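# Lower the tray level onto the jewelry box dividers

## Task

Put the tray inside the jewelry box so that it sits flat on the box's dividers, with none of its contents spilled, and leave the box upright and flat on the table.

## Robot and tools

Robot: two arms, left_arm and right_arm, each ending in a five-finger hand (left_arm has a left hand, the mirror of the right). Base positions in the scene frame: left_arm (-0.032, +0.342, +0.002) m, right_arm (+0.022, -0.368, +0.039) m, each turned very slightly about z. A post stands behind the arms. Loose objects may get brief outside nudges.

Frames. Scene frame: origin at table-top height midway between the nominal bases, +z up, +x out over the table, left_arm toward +y (not image left). Fixed cameras and the table use it. Each arm's hand poses, targets, velocities and wrist-camera poses use that arm's own base frame, and so do its offsets. The hand point sits 0.05 m in front of the palm and 0.15 m from the wrist mount. Its +z runs along the straight fingers, +y out of the palm, +x across the palm away from the thumb on the right hand and toward the thumb on the left hand. Fingertips reach 0.06-0.07 m past the point along +z, about 0.06 m toward -y. A wrist bracket on the little-finger side can collide with things.

A row is 28 numbers, all in [-1, 1], always complete even if one arm moves: left_arm dx, dy, dz, rx, ry, rz, then left hand little, ring, middle, index, thumb_bend, thumb_turn, force_limit, speed; then the same 14 for right_arm. Pose numbers are offsets, not poses: each counts from that arm's Hand target at the start of the action (or move), in that arm's base axes; 1.0 equals 0.6 m or 180 degrees; rx, ry, rz form one rotation vector, turning about the Hand target position. All six pose numbers 0 means ask nothing new. Finger numbers are absolute targets: +1 open/straight, -1 closed; thumb_turn -1 puts the thumb opposite the fingers, +1 beside the palm. force_limit maps -1..+1 to about 0..10 N at the fingertip (15 N for the two thumb motors). speed runs from almost zero at -1 to full at +0.48 and above; use -0.94 or lower for a soft grip. Hand numbers never mean no change: repeat the last eight actually sent for that hand, or, if none sent yet, its hand_measured six plus hand_force_limit and hand_speed.

Tools:
- execute_actions(actions, cameras): actions is a list of actions; each action is a list of up to 15 rows, one per 1/30 s step; a short list repeats its last row to step 15. Every row of an action counts from the same start pose; a new action starts from the new Hand target, so a repeated offset moves further. Images return only for an empty actions list or when cameras names them.
- move(target, speed, blend, blocking, cameras): target is one 28-number row or a list of up to 15 rows, every row offset from the same starting Hand targets. Straight-line paths, no obstacle avoidance, all arms finishing together, capped at 10 s. speed in m/s, 0.002 to 4.3, default 0.25 (turns up to twice that in rad/s), one value or one per target. blend in m rounds corners; 0 stops at each target. blocking=false returns after about 0.5 s while motion continues. The hand may lag, stray and overshoot speed, especially with the arm near straight. Result adds a move: line: done, off_target, moving, held or fault, plus limits=paced (pose clipped) or limits=held (steps withheld).
- wait(seconds 0 to 3600): let time pass; a running move goes on.
- stop(): brake the running move.
- zoom_image(camera, region [x0, y0, x1, y1], at most 504 by 504 px) on cam_high, cam_low, cam_left_wrist or cam_right_wrist (each 672x504).
- show_instructions(): reference pages. finished_scene(scene=1): ends the scene for good.

Results: end_effector_position (m) and end_effector_quat_wxyz in the arm's base frame; Hand target (last command after clipping, the base for the next offsets); joint positions, velocities (may read within noise), torques (offsets, noise; numbers 3 and 4 wrap at plus/minus 28 N m); motor temperatures; hand_measured, hand_stopped_by (moving, target, force, stalled, fault), hand_load_n (positive means pushed open; near 0 after a lost grip). Joint ranges, base to hand: waist -2.880..2.880, shoulder 0..3.142, elbow 0..3.019, wrist pitch -1.693..1.571, wrist yaw -1.571..1.571, wrist roll -2.094..2.094.

Control habits: orientation commands are clipped to 40 degrees from the measured one each step. The hand often rests 1-3 cm (up to 5 cm) short, usually low, without any contact; a new execute_actions call re-requests the target, and otherwise send the remaining gap as an offset. A blocked arm keeps pressing; command a target back behind the hand point to release. Small turns can shift the hand point noticeably. Grip: thumb turned in closes on objects about 0.035-0.065 m thick, handles down to about 0.025 m; thumb tip and index pad can pinch light items up to about 0.08 m. To tighten, raise force_limit and send a more closed target than hand_measured; to loosen, send a more open one.

Avoid: drops of any height, releasing moving parts, fast impacts, hard pushes on fixed or heavy items, anything leaving the table, spilling the tray, tipping the box. Keep the two hands and arms from touching or squeezing each other. Limit finger loads and fast swings of held things. Holding loads or stretched poses heats motors: MOTOR HOT at 85 C, and at 100 C the arm drops and stalls 30-60 s. The scene keeps running while you think.

Each tool is called after "Call:" by a JSON object that holds its "fn" and its "kwargs", one argument or row to a line.

Reference images:

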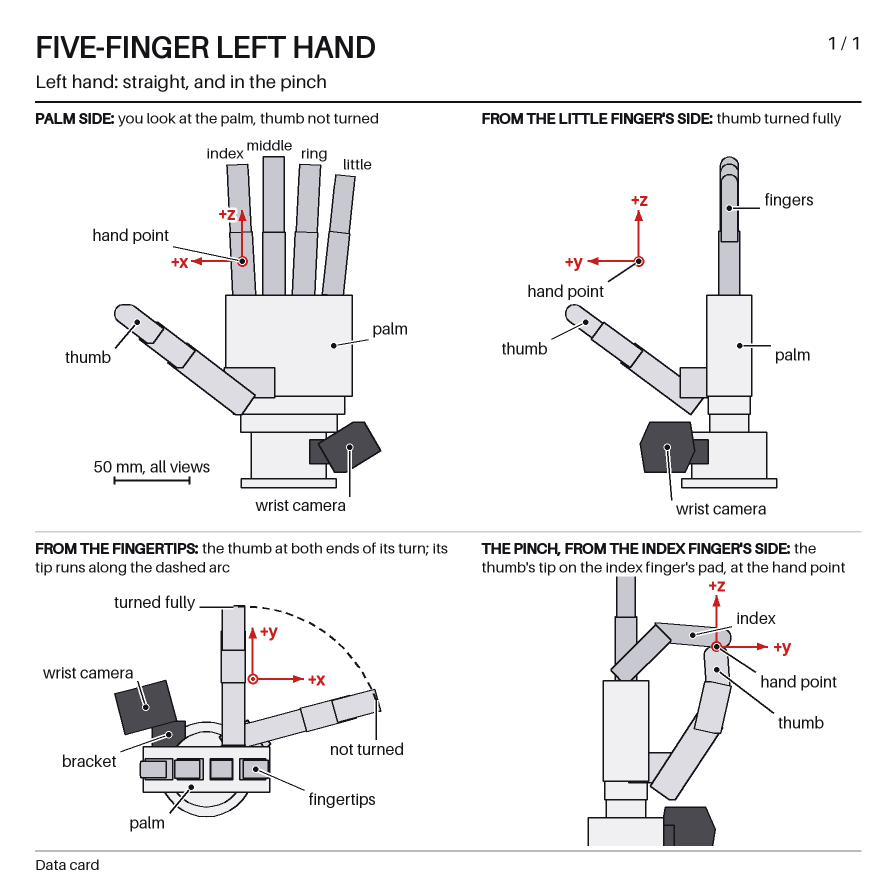

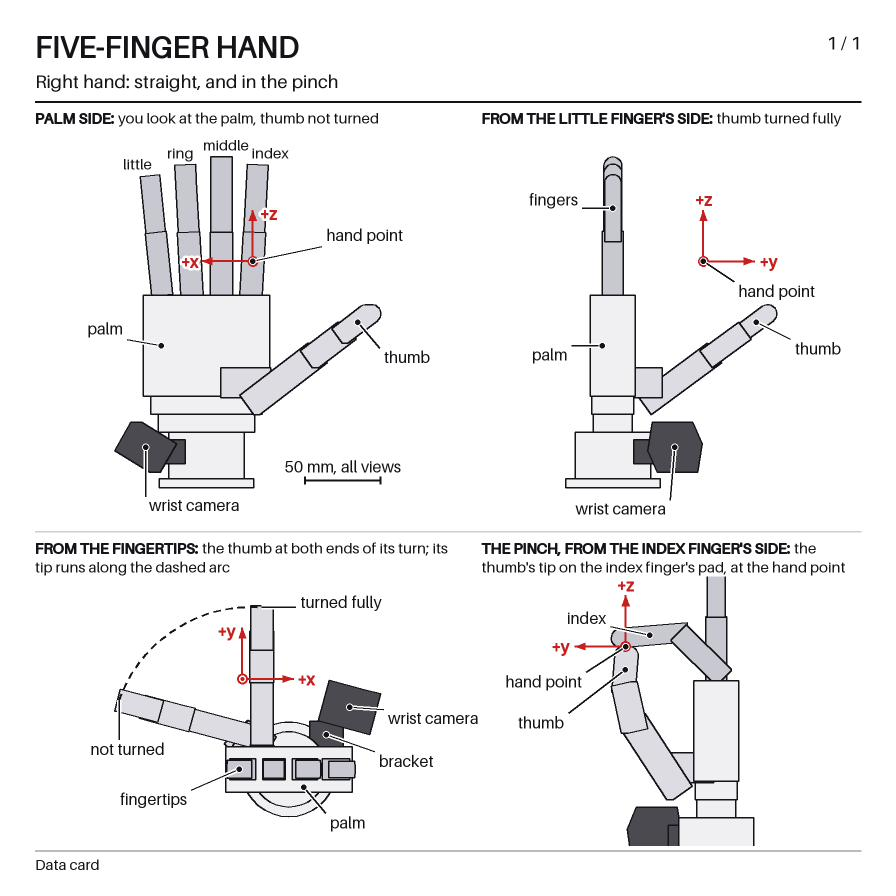

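## Session

Call:
{"fn": "execute_actions", "kwargs": {
  "actions": []
}}

Scene clock: 0.00 s.
left_arm: end_effector_position=(+0.5089, -0.4516, +0.1916) hand_measured=(+1.000, +1.000, +1.000, +1.000, +1.000, +1.000) hand_load_n=(+0.0, +0.0, +0.0, +0.0, +0.0, +0.0) hand_stopped_by=(target, target, target, target, target, target) hand_force_limit=0.00 hand_speed=-0.80 end_effector_quat_wxyz=(-0.013, +0.948, -0.318, +0.011) | right_arm: end_effector_position=(+0.7052, +0.0906, +0.0767) hand_measured=(+1.000, +1.000, +1.000, +1.000, +1.000, +1.000) hand_load_n=(+0.0, +0.0, +0.0, +0.0, +0.0, +0.0) hand_stopped_by=(target, target, target, target, target, target) hand_force_limit=0.00 hand_speed=-0.80 end_effector_quat_wxyz=(-0.216, +0.691, -0.643, +0.249)
Joint positions: left_arm=[-0.646 2.072 2.155 -1.64 -0.033 -1.568] | right_arm=[0.109 1.967 1.627 -0.564 0.09 0.006]
Joint velocities: within noise
Joint torques (N m): no reading
Motor temperatures (°C): left_arm=[23 26 22 21 19 21] | right_arm=[22 25 24 21 22 25]
Heat: left arm: hottest shoulder 26 °C; right arm: hottest shoulder 25 °C.
Hand target: left_arm +0.5129, -0.4546, +0.2058; -0.009, +0.948, -0.318, +0.026 | right_arm +0.7160, +0.0918, +0.0954; -0.229, +0.686, -0.639, +0.261

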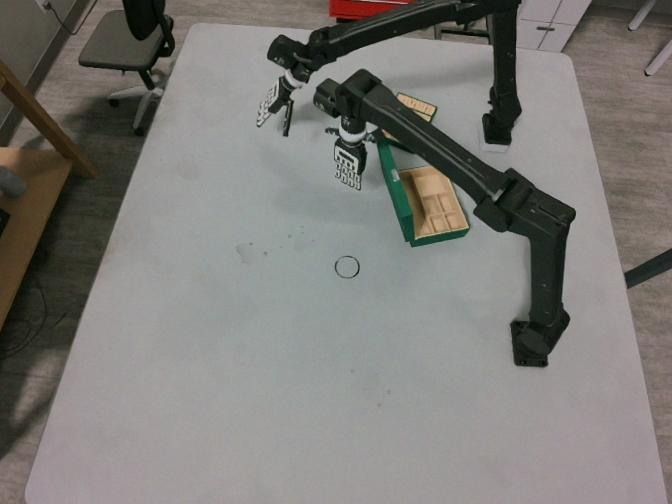

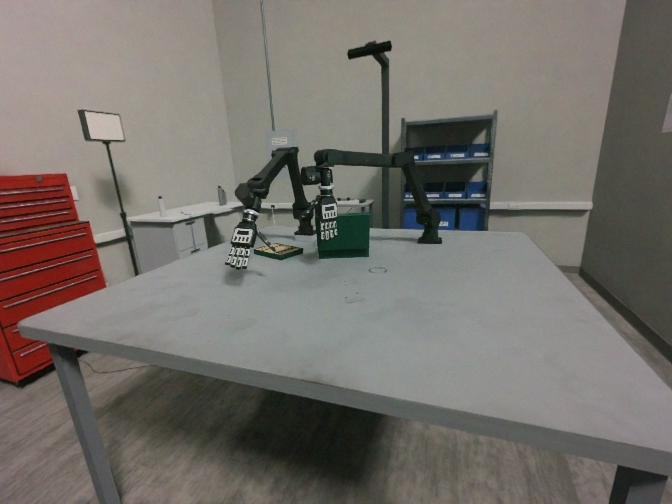

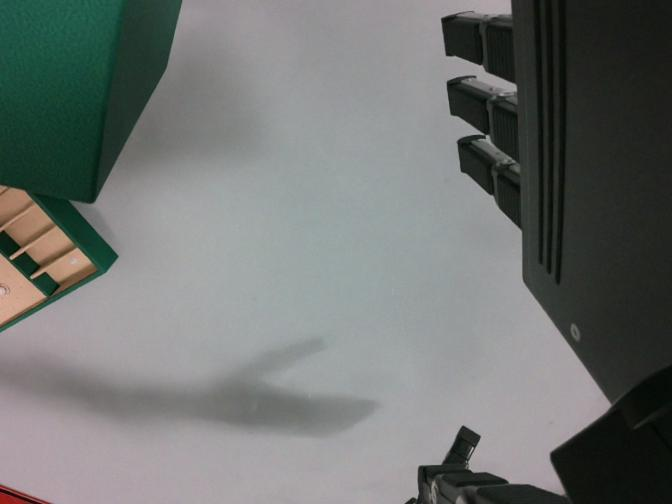

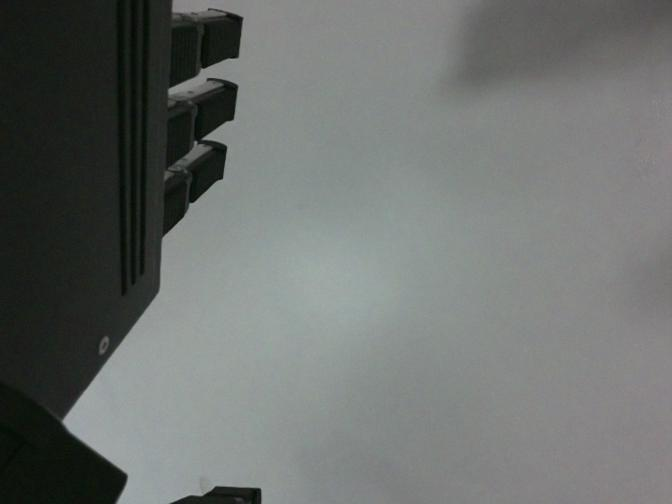

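Call:
{"fn": "zoom_image", "kwargs": {
  "camera": "cam_high",
  "region": [240, 60, 520, 270]
}}

Call:
{"fn": "zoom_image", "kwargs": {
  "camera": "cam_low",
  "region": [200, 140, 460, 300]
}}

Scaled by 1.800 from the camera's image (finer frame: 960x720).

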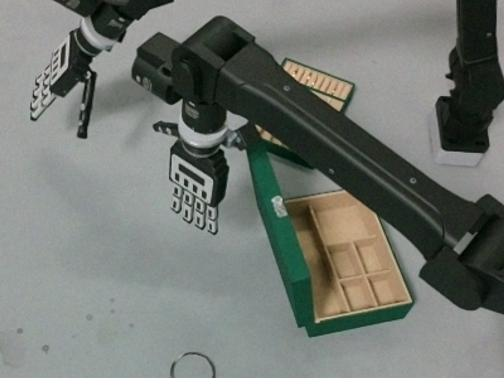

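Scaled by 1.938 from the camera's image (finer frame: 960x720).

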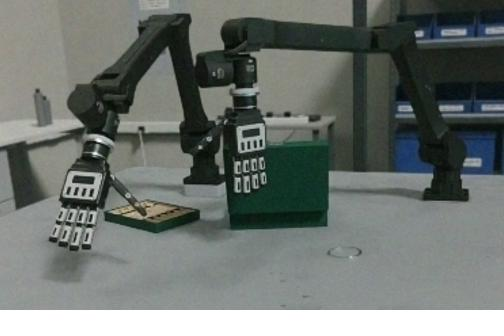

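Call:
{"fn": "move", "kwargs": {
  "target": [
    [0,0,0.25,0,0,0,1,1,1,1,1,1,0,-0.8,0,0,0.1,0,0,0,1,1,1,1,1,1,0,-0.8],
    [0,0.7,0.3,0,0,0,1,1,1,1,1,1,0,-0.8,0.0,0,0.15,0,0,0,1,1,1,1,1,1,0,-0.8]
  ],
  "blend": [0.05,0],
  "cameras": ["all"]
}}

Scene clock: 7.63 s.
left_arm: end_effector_position=(+0.5190, -0.0321, +0.3762) hand_measured=(+1.000, +1.000, +1.000, +1.000, +1.000, +1.000) hand_load_n=(+0.0, +0.0, +0.0, +0.0, +0.0, +0.0) hand_stopped_by=(target, target, target, target, target, target) hand_force_limit=0.00 hand_speed=-0.80 end_effector_quat_wxyz=(-0.028, +0.946, -0.302, +0.119) | right_arm: end_effector_position=(+0.6983, +0.0898, +0.1343) hand_measured=(+1.000, +1.000, +1.000, +1.000, +1.000, +1.000) hand_load_n=(+0.0, +0.0, +0.0, +0.0, +0.0, +0.0) hand_stopped_by=(target, target, target, target, target, target) hand_force_limit=0.00 hand_speed=-0.80 end_effector_quat_wxyz=(-0.199, +0.697, -0.647, +0.235)
Joint positions: left_arm=[0.081 1.617 1.97 -1.682 0.038 -0.877] | right_arm=[0.109 1.935 1.748 -0.762 0.09 0.006]
Joint torques (N m): left_arm=[-0.26 -16.56 8.9 0.09 0.07 0.05] | right_arm=[-0.97 -20.25 15.5 1.1 0.06 0.02]
Heat: left arm: hottest shoulder 27 °C; right arm: hottest shoulder 28 °C.
Hand target: left_arm +0.5128, -0.0344, +0.3859; -0.009, +0.948, -0.318, +0.026 | right_arm +0.7159, +0.0918, +0.1853; -0.229, +0.686, -0.639, +0.261
Off the commanded pose: left_arm 0.012 m, 11 deg | right_arm 0.054 m, 5 deg.
joint sent to its limit (left arm) — joint 4 (wrist pitch), lower limit. The joint targets are off in orientation, not in position.
move: off_target (left_arm, right_arm)
cam_left_wrist: T_world_to_cam=[[0.73194, 0.64579, 0.21733, -0.44174], [0.41398, -0.67481, 0.61095, -0.46138], [0.54119, -0.35721, -0.76126, 0.11305]] pos_world=[0.45315, 0.01431, 0.46394]
cam_right_wrist: T_world_to_cam=[[-0.7433, -0.31905, -0.58797, 0.63072], [-0.51691, 0.83185, 0.20207, 0.26259], [0.42463, 0.45413, -0.78323, -0.12002]] pos_world=[0.65552, 0.0373, 0.22378]

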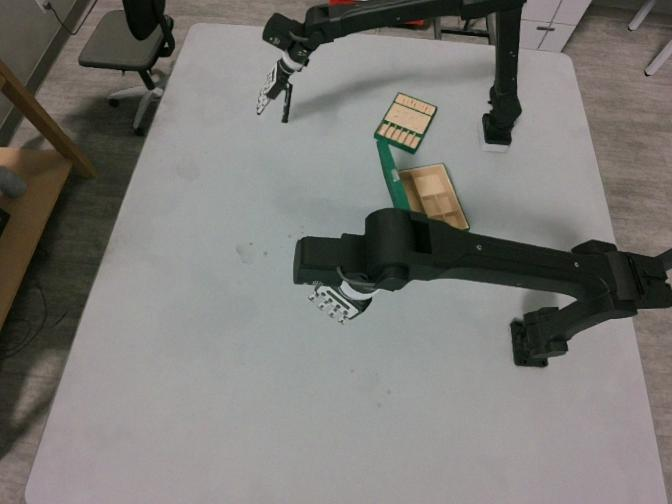

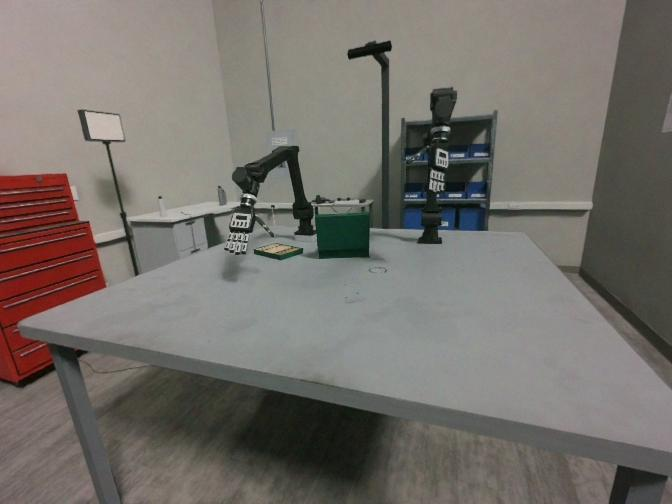

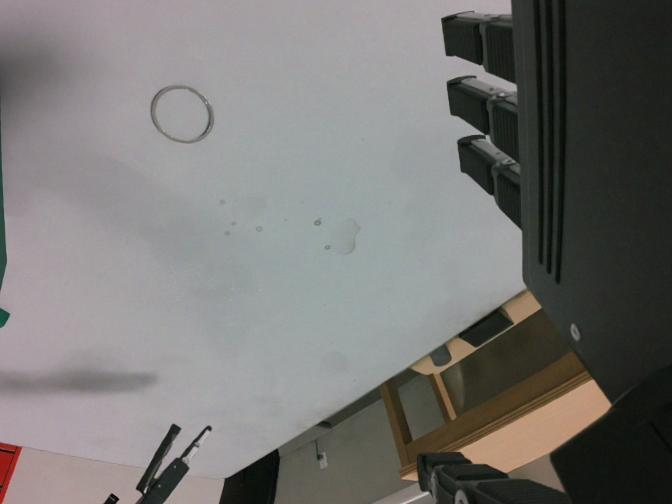

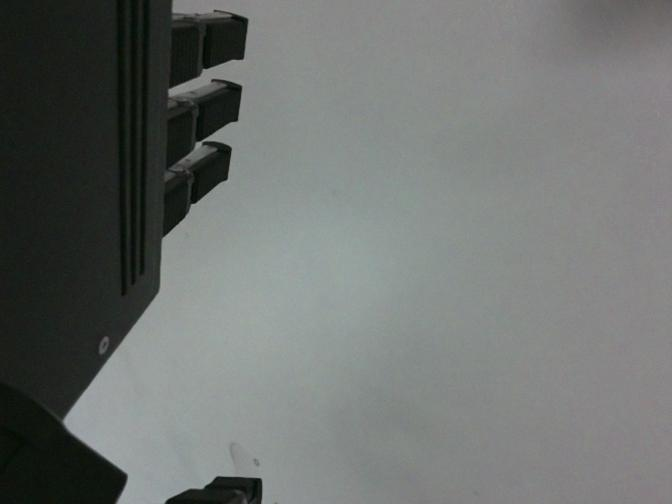

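Call:
{"fn": "zoom_image", "kwargs": {
  "camera": "cam_high",
  "region": [360, 80, 490, 240]
}}

Call:
{"fn": "zoom_image", "kwargs": {
  "camera": "cam_low",
  "region": [220, 190, 400, 280]
}}

Scaled by 3.150 from the camera's image (finer frame: 960x720).

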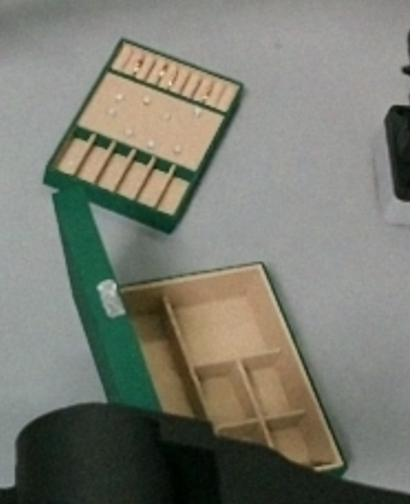

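Scaled by 2.800 from the camera's image (finer frame: 960x720).

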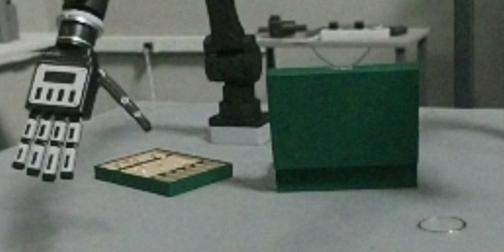

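Call:
{"fn": "move", "kwargs": {
  "target": [
    [0,0.15,0,0,0,0,1,1,1,1,1,1,0,-0.8,-0.2,-0.15,0.2,-0.05,0.08,-0.03,1,1,1,1,1,1,0,-0.8],
    [0,0.3,0,0,0,0,1,1,1,1,1,1,0,-0.8,-0.703,-0.203,0.25,-0.141,0.217,-0.079,1,1,1,1,1,1,0,-0.8]
  ],
  "blend": [0.05,0],
  "cameras": ["all"]
}}

Scene clock: 40.80 s.
left_arm: end_effector_position=(+0.5078, +0.1402, +0.3696) hand_measured=(+1.000, +1.000, +1.000, +1.000, +1.000, +1.000) hand_load_n=(+0.0, +0.0, +0.0, +0.0, +0.0, +0.0) hand_stopped_by=(target, target, target, target, target, target) hand_force_limit=0.00 hand_speed=-0.80 end_effector_quat_wxyz=(-0.060, +0.945, -0.302, +0.114) | right_arm: end_effector_position=(+0.2965, -0.0333, +0.3360) hand_measured=(+1.000, +1.000, +1.000, +1.000, +1.000, +1.000) hand_load_n=(+0.0, +0.0, +0.0, +0.0, +0.0, +0.0) hand_stopped_by=(target, target, target, target, target, target) hand_force_limit=0.00 hand_speed=-0.80 end_effector_quat_wxyz=(+0.110, +0.698, -0.671, +0.224)
Joint positions: left_arm=[0.401 1.686 2.05 -1.682 0.057 -0.558] | right_arm=[0.1 1.193 1.444 -1.687 0.488 0.028]
Joint torques (N m): left_arm=[0.5 -15.5 13.09 0.1 0.13 0.05] | right_arm=[-0.26 -6.71 8.77 0.34 0.56 0.09]
Motor temperatures (°C): left_arm=[23 29 24 21 19 21] | right_arm=[22 36 40 21 22 25]
Heat: left arm: hottest shoulder 29 °C; right arm: hottest elbow 40 °C.
Hand target: left_arm +0.5128, +0.1455, +0.3859; -0.009, +0.948, -0.318, +0.026 | right_arm +0.2940, -0.0300, +0.3354; +0.181, +0.684, -0.685, +0.176
Off the commanded pose: left_arm 0.018 m, 12 deg | right_arm 0.004 m, 10 deg.
joint sent to its limit (left arm) — joint 4 (wrist pitch), lower limit. The joint targets are off in orientation, not in position.
joint sent to its limit (right arm) — joint 4 (wrist pitch), lower limit. The joint targets are off in orientation, not in position.
move: off_target (left_arm, right_arm)
cam_left_wrist: T_world_to_cam=[[0.72531, 0.63506, 0.26575, -0.55644], [0.41247, -0.70996, 0.5708, -0.31594], [0.55117, -0.3044, -0.77689, 0.16908]] pos_world=[0.44072, 0.18053, 0.45957]
cam_right_wrist: T_world_to_cam=[[-0.94913, -0.3055, -0.07628, 0.30097], [-0.30683, 0.95175, 0.00607, 0.12415], [0.07075, 0.02916, -0.99707, 0.42713]] pos_world=[0.29353, -0.03867, 0.44808]

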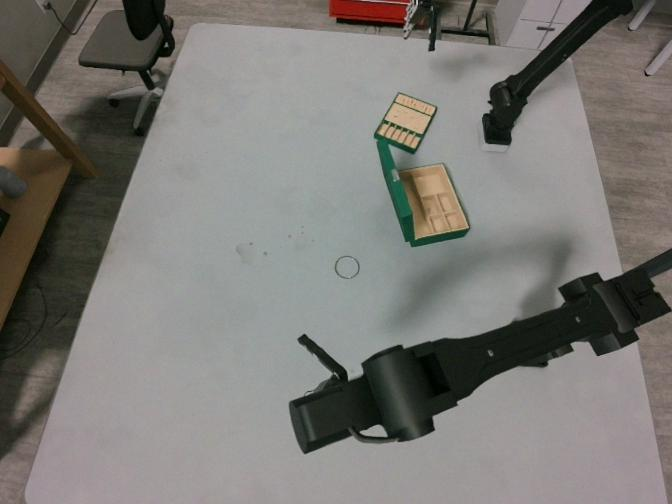

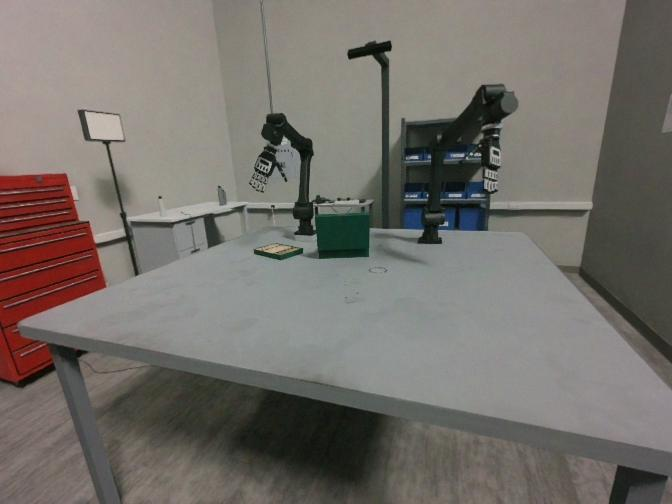

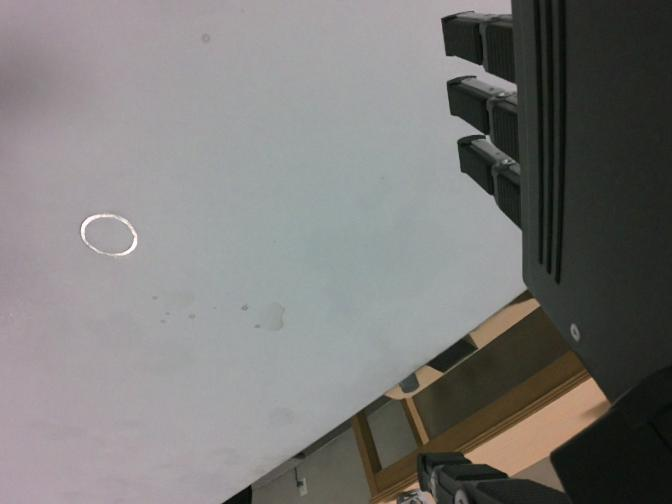

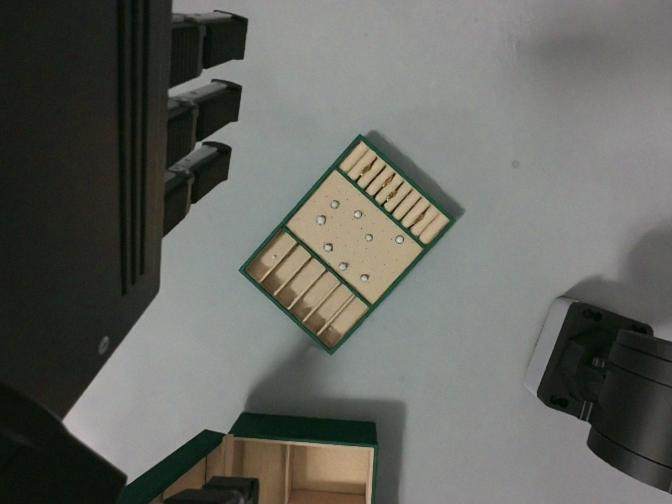

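Call:
{"fn": "zoom_image", "kwargs": {
  "camera": "cam_right_wrist",
  "region": [220, 110, 480, 370]
}}

Call:
{"fn": "zoom_image", "kwargs": {
  "camera": "cam_right_wrist",
  "region": [120, 380, 440, 504]
}}

Call:
{"fn": "zoom_image", "kwargs": {
  "camera": "cam_high",
  "region": [360, 80, 490, 260]
}}

Scaled by 1.938 from the camera's image (finer frame: 960x720).

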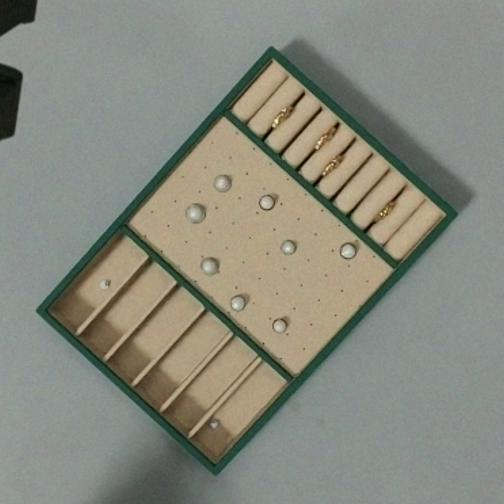

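Scaled by 1.575 from the camera's image (finer frame: 960x720).

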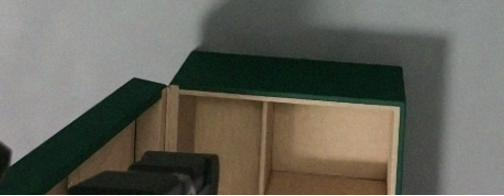

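Scaled by 2.800 from the camera's image (finer frame: 960x720).

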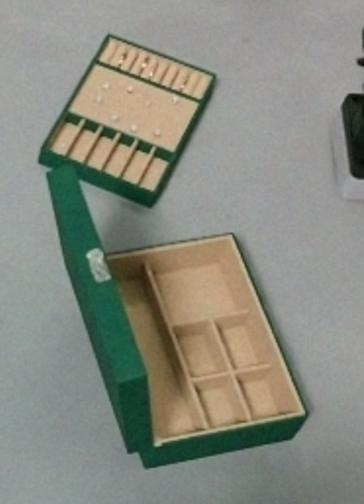

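Call:
{"fn": "move", "kwargs": {
  "target": [0,0,0,0,0,0,1,1,1,1,1,1,0,-0.8,-0.09,0.55,0,0,0,0,1,1,1,1,1,1,0,-0.8],
  "cameras": ["all"]
}}

Call:
{"fn": "zoom_image", "kwargs": {
  "camera": "cam_right_wrist",
  "region": [180, 60, 520, 400]
}}

Scene clock: 52.43 s.
left_arm: end_effector_position=(+0.5078, +0.1402, +0.3696) hand_measured=(+1.000, +1.000, +1.000, +1.000, +1.000, +1.000) hand_load_n=(+0.0, +0.0, +0.0, +0.0, +0.0, +0.0) hand_stopped_by=(target, target, target, target, target, target) hand_force_limit=0.00 hand_speed=-0.80 end_effector_quat_wxyz=(-0.060, +0.944, -0.302, +0.114) | right_arm: end_effector_position=(+0.2320, +0.2916, +0.3168) hand_measured=(+1.000, +1.000, +1.000, +1.000, +1.000, +1.000) hand_load_n=(+0.0, -0.5, +0.0, +0.0, +0.0, -0.5) hand_stopped_by=(target, target, target, target, target, target) hand_force_limit=0.00 hand_speed=-0.80 end_effector_quat_wxyz=(-0.053, +0.734, -0.664, +0.133)
Joint positions: left_arm=[0.401 1.686 2.05 -1.682 0.057 -0.557] | right_arm=[0.874 1.321 1.536 -1.687 0.269 0.76]
Joint torques (N m): left_arm=[0.5 -15.5 13.11 0.12 0.13 0.06] | right_arm=[-1.44 -8.06 14.16 0.25 0.06 0.16]
Heat: left arm: hottest shoulder 29 °C; right arm: hottest elbow 40 °C.
Hand target: left_arm +0.5128, +0.1455, +0.3859; -0.009, +0.948, -0.318, +0.026 | right_arm +0.2403, +0.3001, +0.3353; +0.181, +0.684, -0.685, +0.176
Off the commanded pose: left_arm 0.018 m, 12 deg | right_arm 0.022 m, 28 deg.
joint sent to its limit (left arm) — joint 4 (wrist pitch), lower limit. The joint targets are off in orientation, not in position.
joint sent to its limit (right arm) — joint 4 (wrist pitch), lower limit. The joint targets are off in orientation, not in position.
move: off_target (right_arm)
cam_left_wrist: T_world_to_cam=[[0.72551, 0.6348, 0.26583, -0.55651], [0.41223, -0.71014, 0.57075, -0.31577], [0.55109, -0.3045, -0.7769, 0.16914]] pos_world=[0.44072, 0.18053, 0.45957]
cam_right_wrist: T_world_to_cam=[[-0.8989, -0.34946, -0.26428, 0.39822], [-0.42176, 0.85355, 0.30588, -0.24449], [0.11869, 0.38642, -0.91465, 0.26173]] pos_world=[0.22379, 0.24671, 0.41942]

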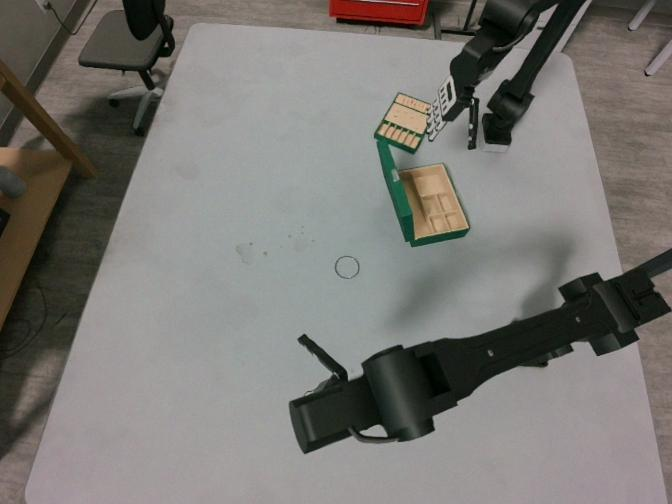

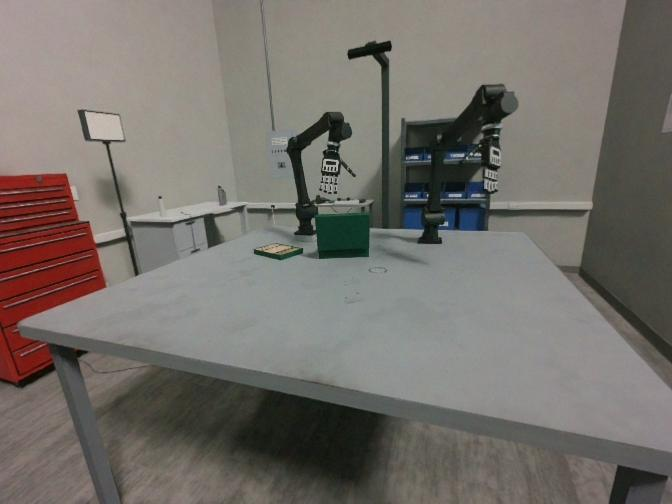

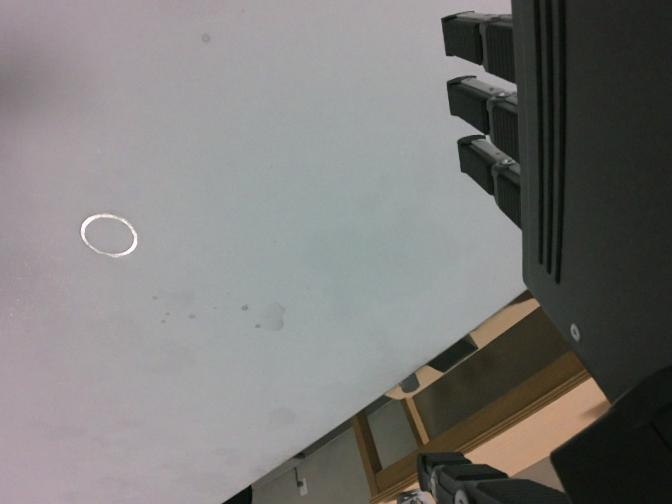

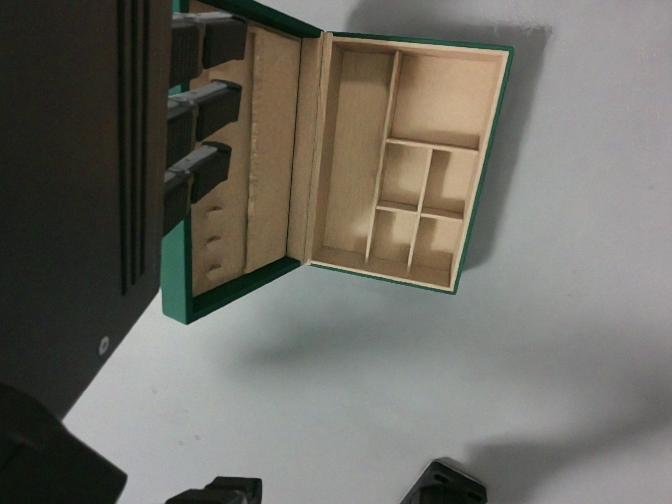

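Scaled by 1.482 from the camera's image (finer frame: 960x720).

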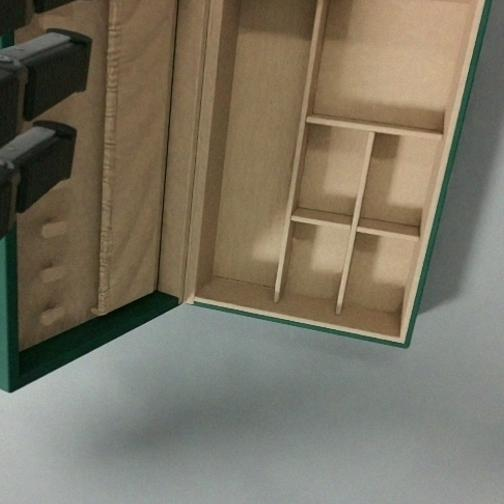

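Call:
{"fn": "zoom_image", "kwargs": {
  "camera": "cam_right_wrist",
  "region": [300, 180, 480, 300]
}}

Call:
{"fn": "zoom_image", "kwargs": {
  "camera": "cam_right_wrist",
  "region": [300, 20, 520, 180]
}}

Scaled by 2.800 from the camera's image (finer frame: 960x720).

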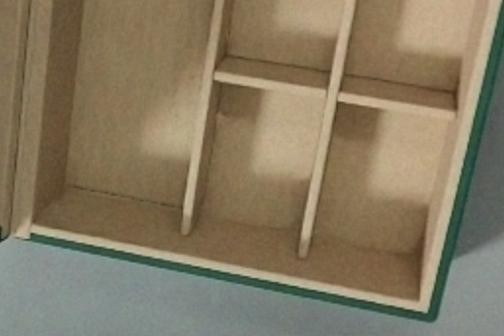

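Scaled by 2.291 from the camera's image (finer frame: 960x720).

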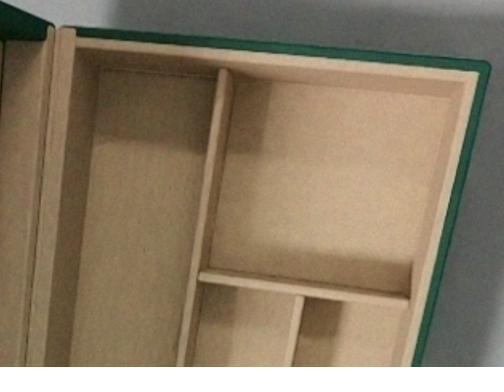

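Call:
{"fn": "zoom_image", "kwargs": {
  "camera": "cam_low",
  "region": [245, 235, 315, 270]
}}

Call:
{"fn": "zoom_image", "kwargs": {
  "camera": "cam_high",
  "region": [370, 85, 440, 165]
}}

Scaled by 7.200 from the camera's image (finer frame: 960x720).

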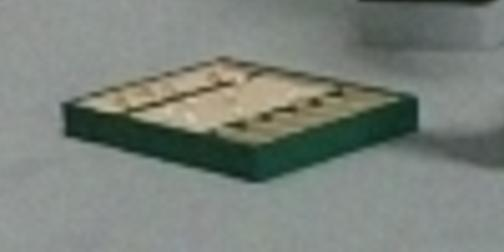

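Scaled by 6.300 from the camera's image (finer frame: 960x720).

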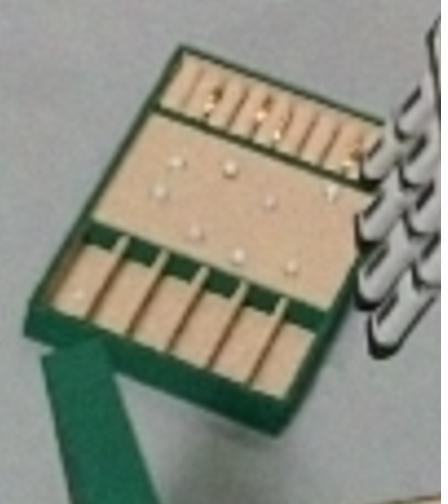

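Call:
{"fn": "move", "kwargs": {
  "target": [
    [0,0,0,0,0,0,1,1,1,1,1,1,0,-0.8,0.067,-0.583,0,0,0,0,1,1,1,1,1,1,0,-0.8],
    [0,0,0,0,0,0,1,1,1,1,1,1,0,-0.8,0.067,-0.583,-0.275,0,0,0,1,1,1,1,1,1,0,-0.8]
  ],
  "blend": [0.05,0],
  "cameras": ["cam_right_wrist","cam_high"]
}}

Call:
{"fn": "zoom_image", "kwargs": {
  "camera": "cam_right_wrist",
  "region": [180, 60, 520, 400]
}}

Scene clock: 93.53 s.
left_arm: end_effector_position=(+0.5078, +0.1402, +0.3696) hand_measured=(+1.000, +1.000, +1.000, +1.000, +1.000, +1.000) hand_load_n=(-0.5, +0.0, +0.0, +0.0, +0.0, -0.5) hand_stopped_by=(target, target, target, target, target, target) hand_force_limit=0.00 hand_speed=-0.80 end_effector_quat_wxyz=(-0.060, +0.944, -0.302, +0.114) | right_arm: end_effector_position=(+0.2801, -0.0459, +0.1749) hand_measured=(+1.000, +1.000, +1.000, +1.000, +1.000, +1.000) hand_load_n=(+0.0, +0.0, +0.0, +0.0, +0.0, +0.0) hand_stopped_by=(target, target, target, target, target, target) hand_force_limit=0.00 hand_speed=-0.80 end_effector_quat_wxyz=(+0.176, +0.685, -0.684, +0.178)
Joint positions: left_arm=[0.401 1.686 2.05 -1.682 0.057 -0.557] | right_arm=[0.064 1.256 1.05 -1.399 0.506 0.073]
Joint torques (N m): left_arm=[0.56 -15.5 13.09 0.12 0.13 0.06] | right_arm=[-1.79 -6.89 8.51 0.58 0.66 -0.08]
Motor temperatures (°C): left_arm=[23 30 31 21 19 21] | right_arm=[22 30 40 21 22 25]
Heat: left arm: hottest elbow 31 °C; right arm: hottest elbow 40 °C.
Hand target: left_arm +0.5128, +0.1455, +0.3859; -0.009, +0.948, -0.318, +0.026 | right_arm +0.2805, -0.0497, +0.1705; +0.181, +0.684, -0.685, +0.176
Off the commanded pose: left_arm 0.018 m, 12 deg | right_arm 0.006 m, 1 deg.
joint sent to its limit (left arm) — joint 4 (wrist pitch), lower limit. The joint targets are off in orientation, not in position.
move: done
cam_right_wrist: T_world_to_cam=[[-0.97, -0.23258, 0.07071, 0.2527], [-0.23184, 0.97257, 0.01862, 0.10976], [-0.0731, 0.00166, -0.99732, 0.30711]] pos_world=[0.29302, -0.04849, 0.28637]
Images, in order (width x height): cam_high 672x504, cam_right_wrist 672x504.

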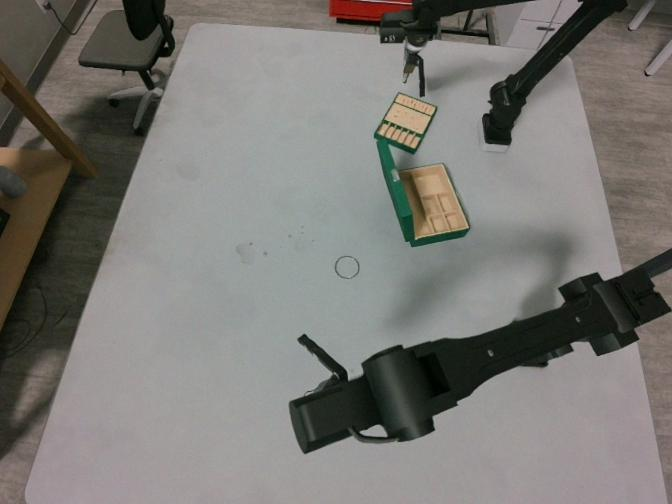

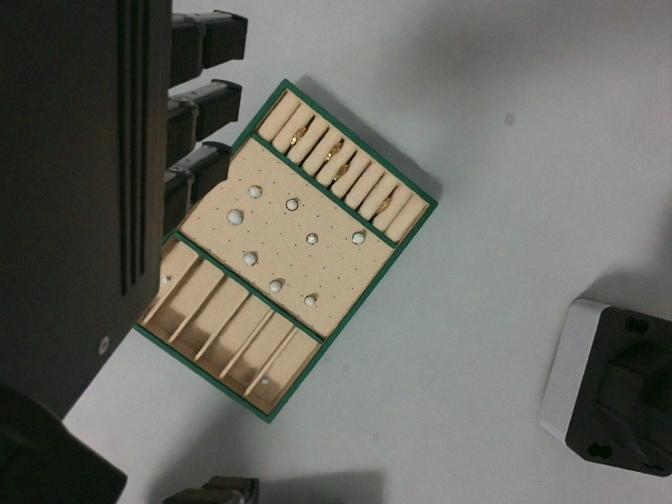

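Scaled by 1.482 from the camera's image (finer frame: 960x720).

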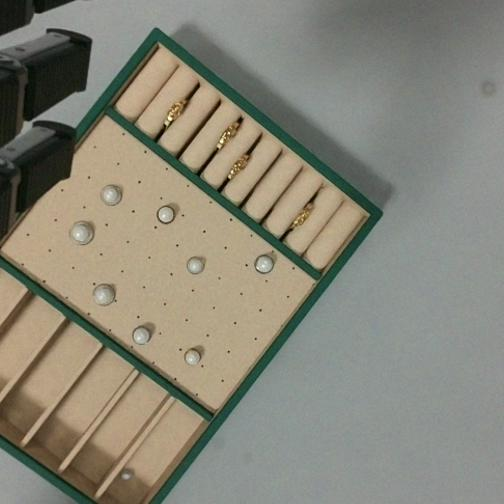

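Call:
{"fn": "zoom_image", "kwargs": {
  "camera": "cam_right_wrist",
  "region": [240, 70, 440, 250]
}}

Call:
{"fn": "zoom_image", "kwargs": {
  "camera": "cam_right_wrist",
  "region": [130, 230, 340, 430]
}}

Scaled by 2.520 from the camera's image (finer frame: 960x720).

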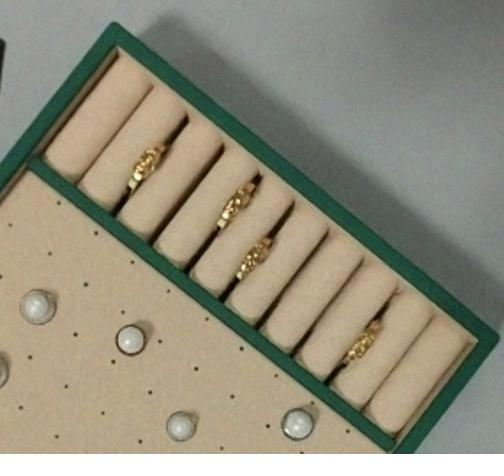

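Scaled by 2.400 from the camera's image (finer frame: 960x720).

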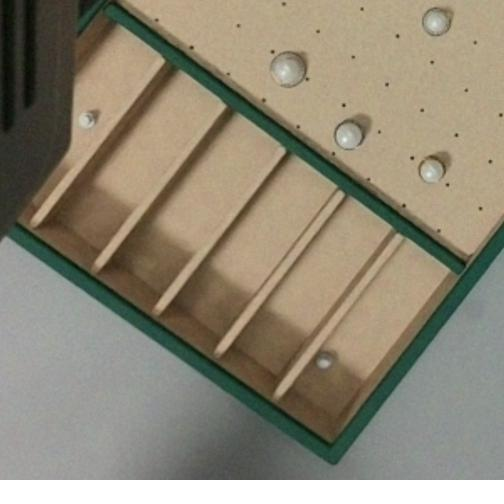

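Call:
{"fn": "move", "kwargs": {
  "target": [0,0,0,0,0,0,1,1,1,1,1,1,0,-0.8,0.158,0.18,-0.0175,0.1618,0.019,0.0821,1,1,1,1,-1,-1,0,-0.3],
  "cameras": ["cam_right_wrist","cam_high","cam_low"]
}}

Scene clock: 131.03 s.
left_arm: end_effector_position=(+0.5078, +0.1402, +0.3696) hand_measured=(+1.000, +1.000, +1.000, +1.000, +1.000, +1.000) hand_load_n=(+0.0, +0.0, +0.0, +0.0, +0.0, +0.0) hand_stopped_by=(target, target, target, target, target, target) hand_force_limit=0.00 hand_speed=-0.80 end_effector_quat_wxyz=(-0.060, +0.944, -0.302, +0.114) | right_arm: end_effector_position=(+0.3551, +0.0536, +0.1492) hand_measured=(+1.000, +1.000, +1.000, +1.000, -0.950, -1.000) hand_load_n=(+0.0, +0.0, +0.0, +0.0, +9.0, +0.5) hand_stopped_by=(target, target, target, target, force, target) hand_force_limit=0.00 hand_speed=-0.30 end_effector_quat_wxyz=(+0.016, +0.786, -0.617, -0.014)
Joint positions: left_arm=[0.401 1.686 2.05 -1.682 0.057 -0.557] | right_arm=[0.093 1.506 1.245 -1.353 0.005 -0.146]
Joint torques (N m): left_arm=[0.5 -15.56 13.11 0.12 0.13 0.06] | right_arm=[-0.32 -9.58 13.63 0.4 -0.17 -0.14]
Heat: left arm: hottest elbow 33 °C; right arm: hottest elbow 40 °C.
Hand target: left_arm +0.5128, +0.1455, +0.3859; -0.009, +0.948, -0.318, +0.026 | right_arm +0.3752, +0.0583, +0.1598; +0.000, +0.793, -0.609, +0.000
Off the commanded pose: left_arm 0.018 m, 12 deg | right_arm 0.023 m, 3 deg.
joint sent to its limit (left arm) — joint 4 (wrist pitch), lower limit. The joint targets are off in orientation, not in position.
move: off_target (right_arm)
cam_right_wrist: T_world_to_cam=[[-0.88716, -0.46139, -0.00747, 0.34495], [-0.40303, 0.76686, 0.4995, 0.03101], [-0.22474, 0.44615, -0.86628, 0.29728]] pos_world=[0.38533, 0.00274, 0.24462]
Images, in order (width x height): cam_high 672x504, cam_low 672x504, cam_right_wrist 672x504.

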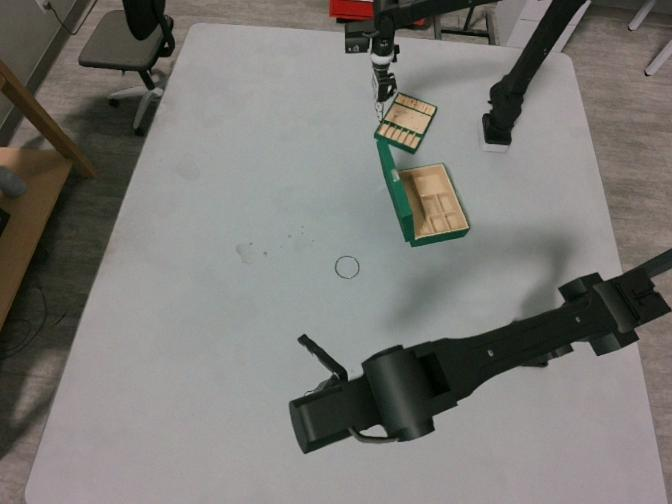

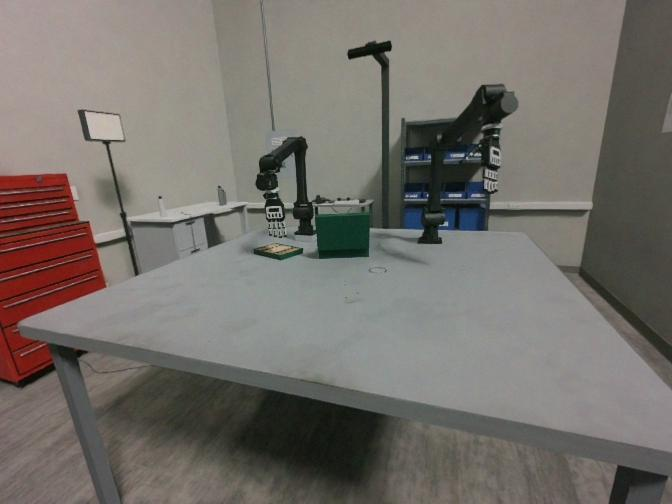

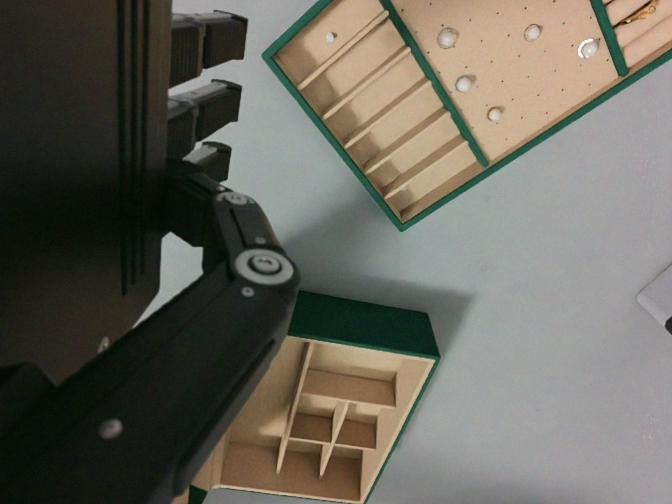

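Call:
{"fn": "move", "kwargs": {
  "target": [
    [0,0,0,0,0,0,1,1,1,1,1,1,0,-0.8,0.038,-0.0155,0,0,0,0,1,1,1,1,-0.88,-1,0,-0.3],
    [0,0,0,0,0,0,1,1,1,1,1,1,0,-0.8,0.038,-0.0155,-0.125,0,0,0,1,1,1,1,-0.88,-1,0,-0.3]
  ],
  "speed": 0.12,
  "cameras": ["cam_right_wrist","cam_high","cam_low"]
}}

Scene clock: 138.40 s.
left_arm: end_effector_position=(+0.5078, +0.1402, +0.3696) hand_measured=(+1.000, +1.000, +1.000, +1.000, +1.000, +1.000) hand_load_n=(+0.0, +0.0, +0.0, +0.5, +0.0, +0.0) hand_stopped_by=(target, target, target, target, target, target) hand_force_limit=0.00 hand_speed=-0.80 end_effector_quat_wxyz=(-0.060, +0.944, -0.302, +0.114) | right_arm: end_effector_position=(+0.3971, +0.0527, +0.0899) hand_measured=(+1.000, +1.000, +1.000, +1.000, -0.880, -1.000) hand_load_n=(+0.0, +0.0, +0.0, +0.0, +0.0, +0.0) hand_stopped_by=(target, target, target, target, target, target) hand_force_limit=0.00 hand_speed=-0.30 end_effector_quat_wxyz=(+0.001, +0.792, -0.611, +0.002)
Joint positions: left_arm=[0.401 1.686 2.05 -1.682 0.057 -0.557] | right_arm=[0.085 1.628 1.235 -1.175 0.004 -0.171]
Joint torques (N m): left_arm=[0.5 -15.5 13.09 0.13 0.13 0.06] | right_arm=[-1.61 -11.69 8.13 0.65 -0.19 -0.17]
Heat: left arm: hottest elbow 33 °C; right arm: hottest elbow 40 °C.
Hand target: left_arm +0.5128, +0.1455, +0.3859; -0.009, +0.948, -0.318, +0.026 | right_arm +0.3980, +0.0489, +0.0849; +0.000, +0.793, -0.609, +0.000
Off the commanded pose: left_arm 0.018 m, 12 deg | right_arm 0.006 m, 0 deg.
joint sent to its limit (left arm) — joint 4 (wrist pitch), lower limit. The joint targets are off in orientation, not in position.
move: done
cam_right_wrist: T_world_to_cam=[[-0.87784, -0.47638, -0.04952, 0.38224], [-0.43824, 0.75722, 0.48433, 0.09401], [-0.19322, 0.44686, -0.87349, 0.24383]] pos_world=[0.42386, 0.00194, 0.18638]
Images, in order (width x height): cam_high 672x504, cam_low 672x504, cam_right_wrist 672x504.

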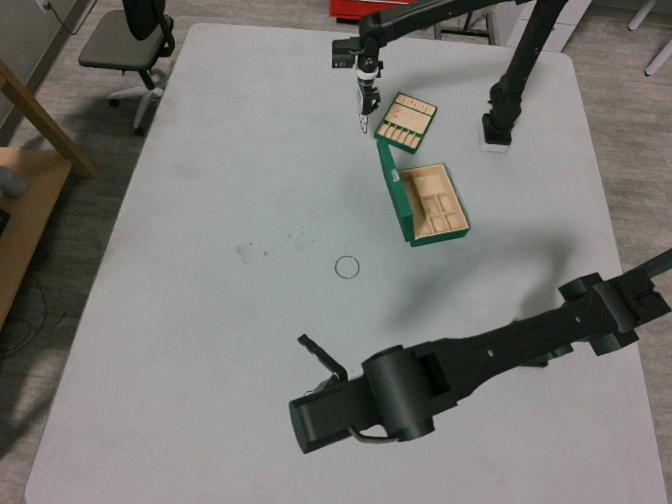

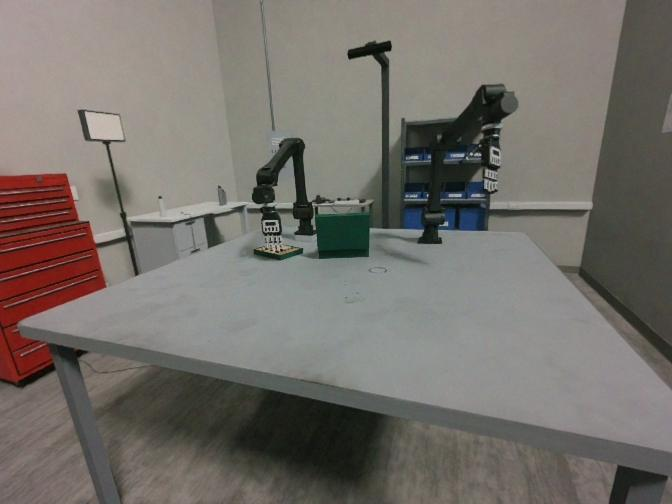

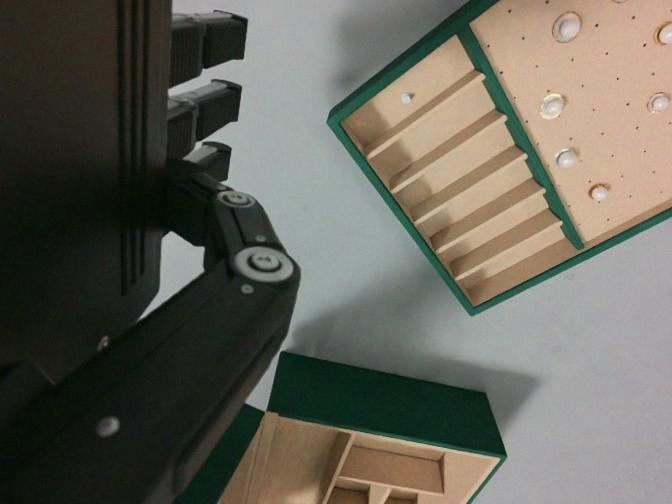

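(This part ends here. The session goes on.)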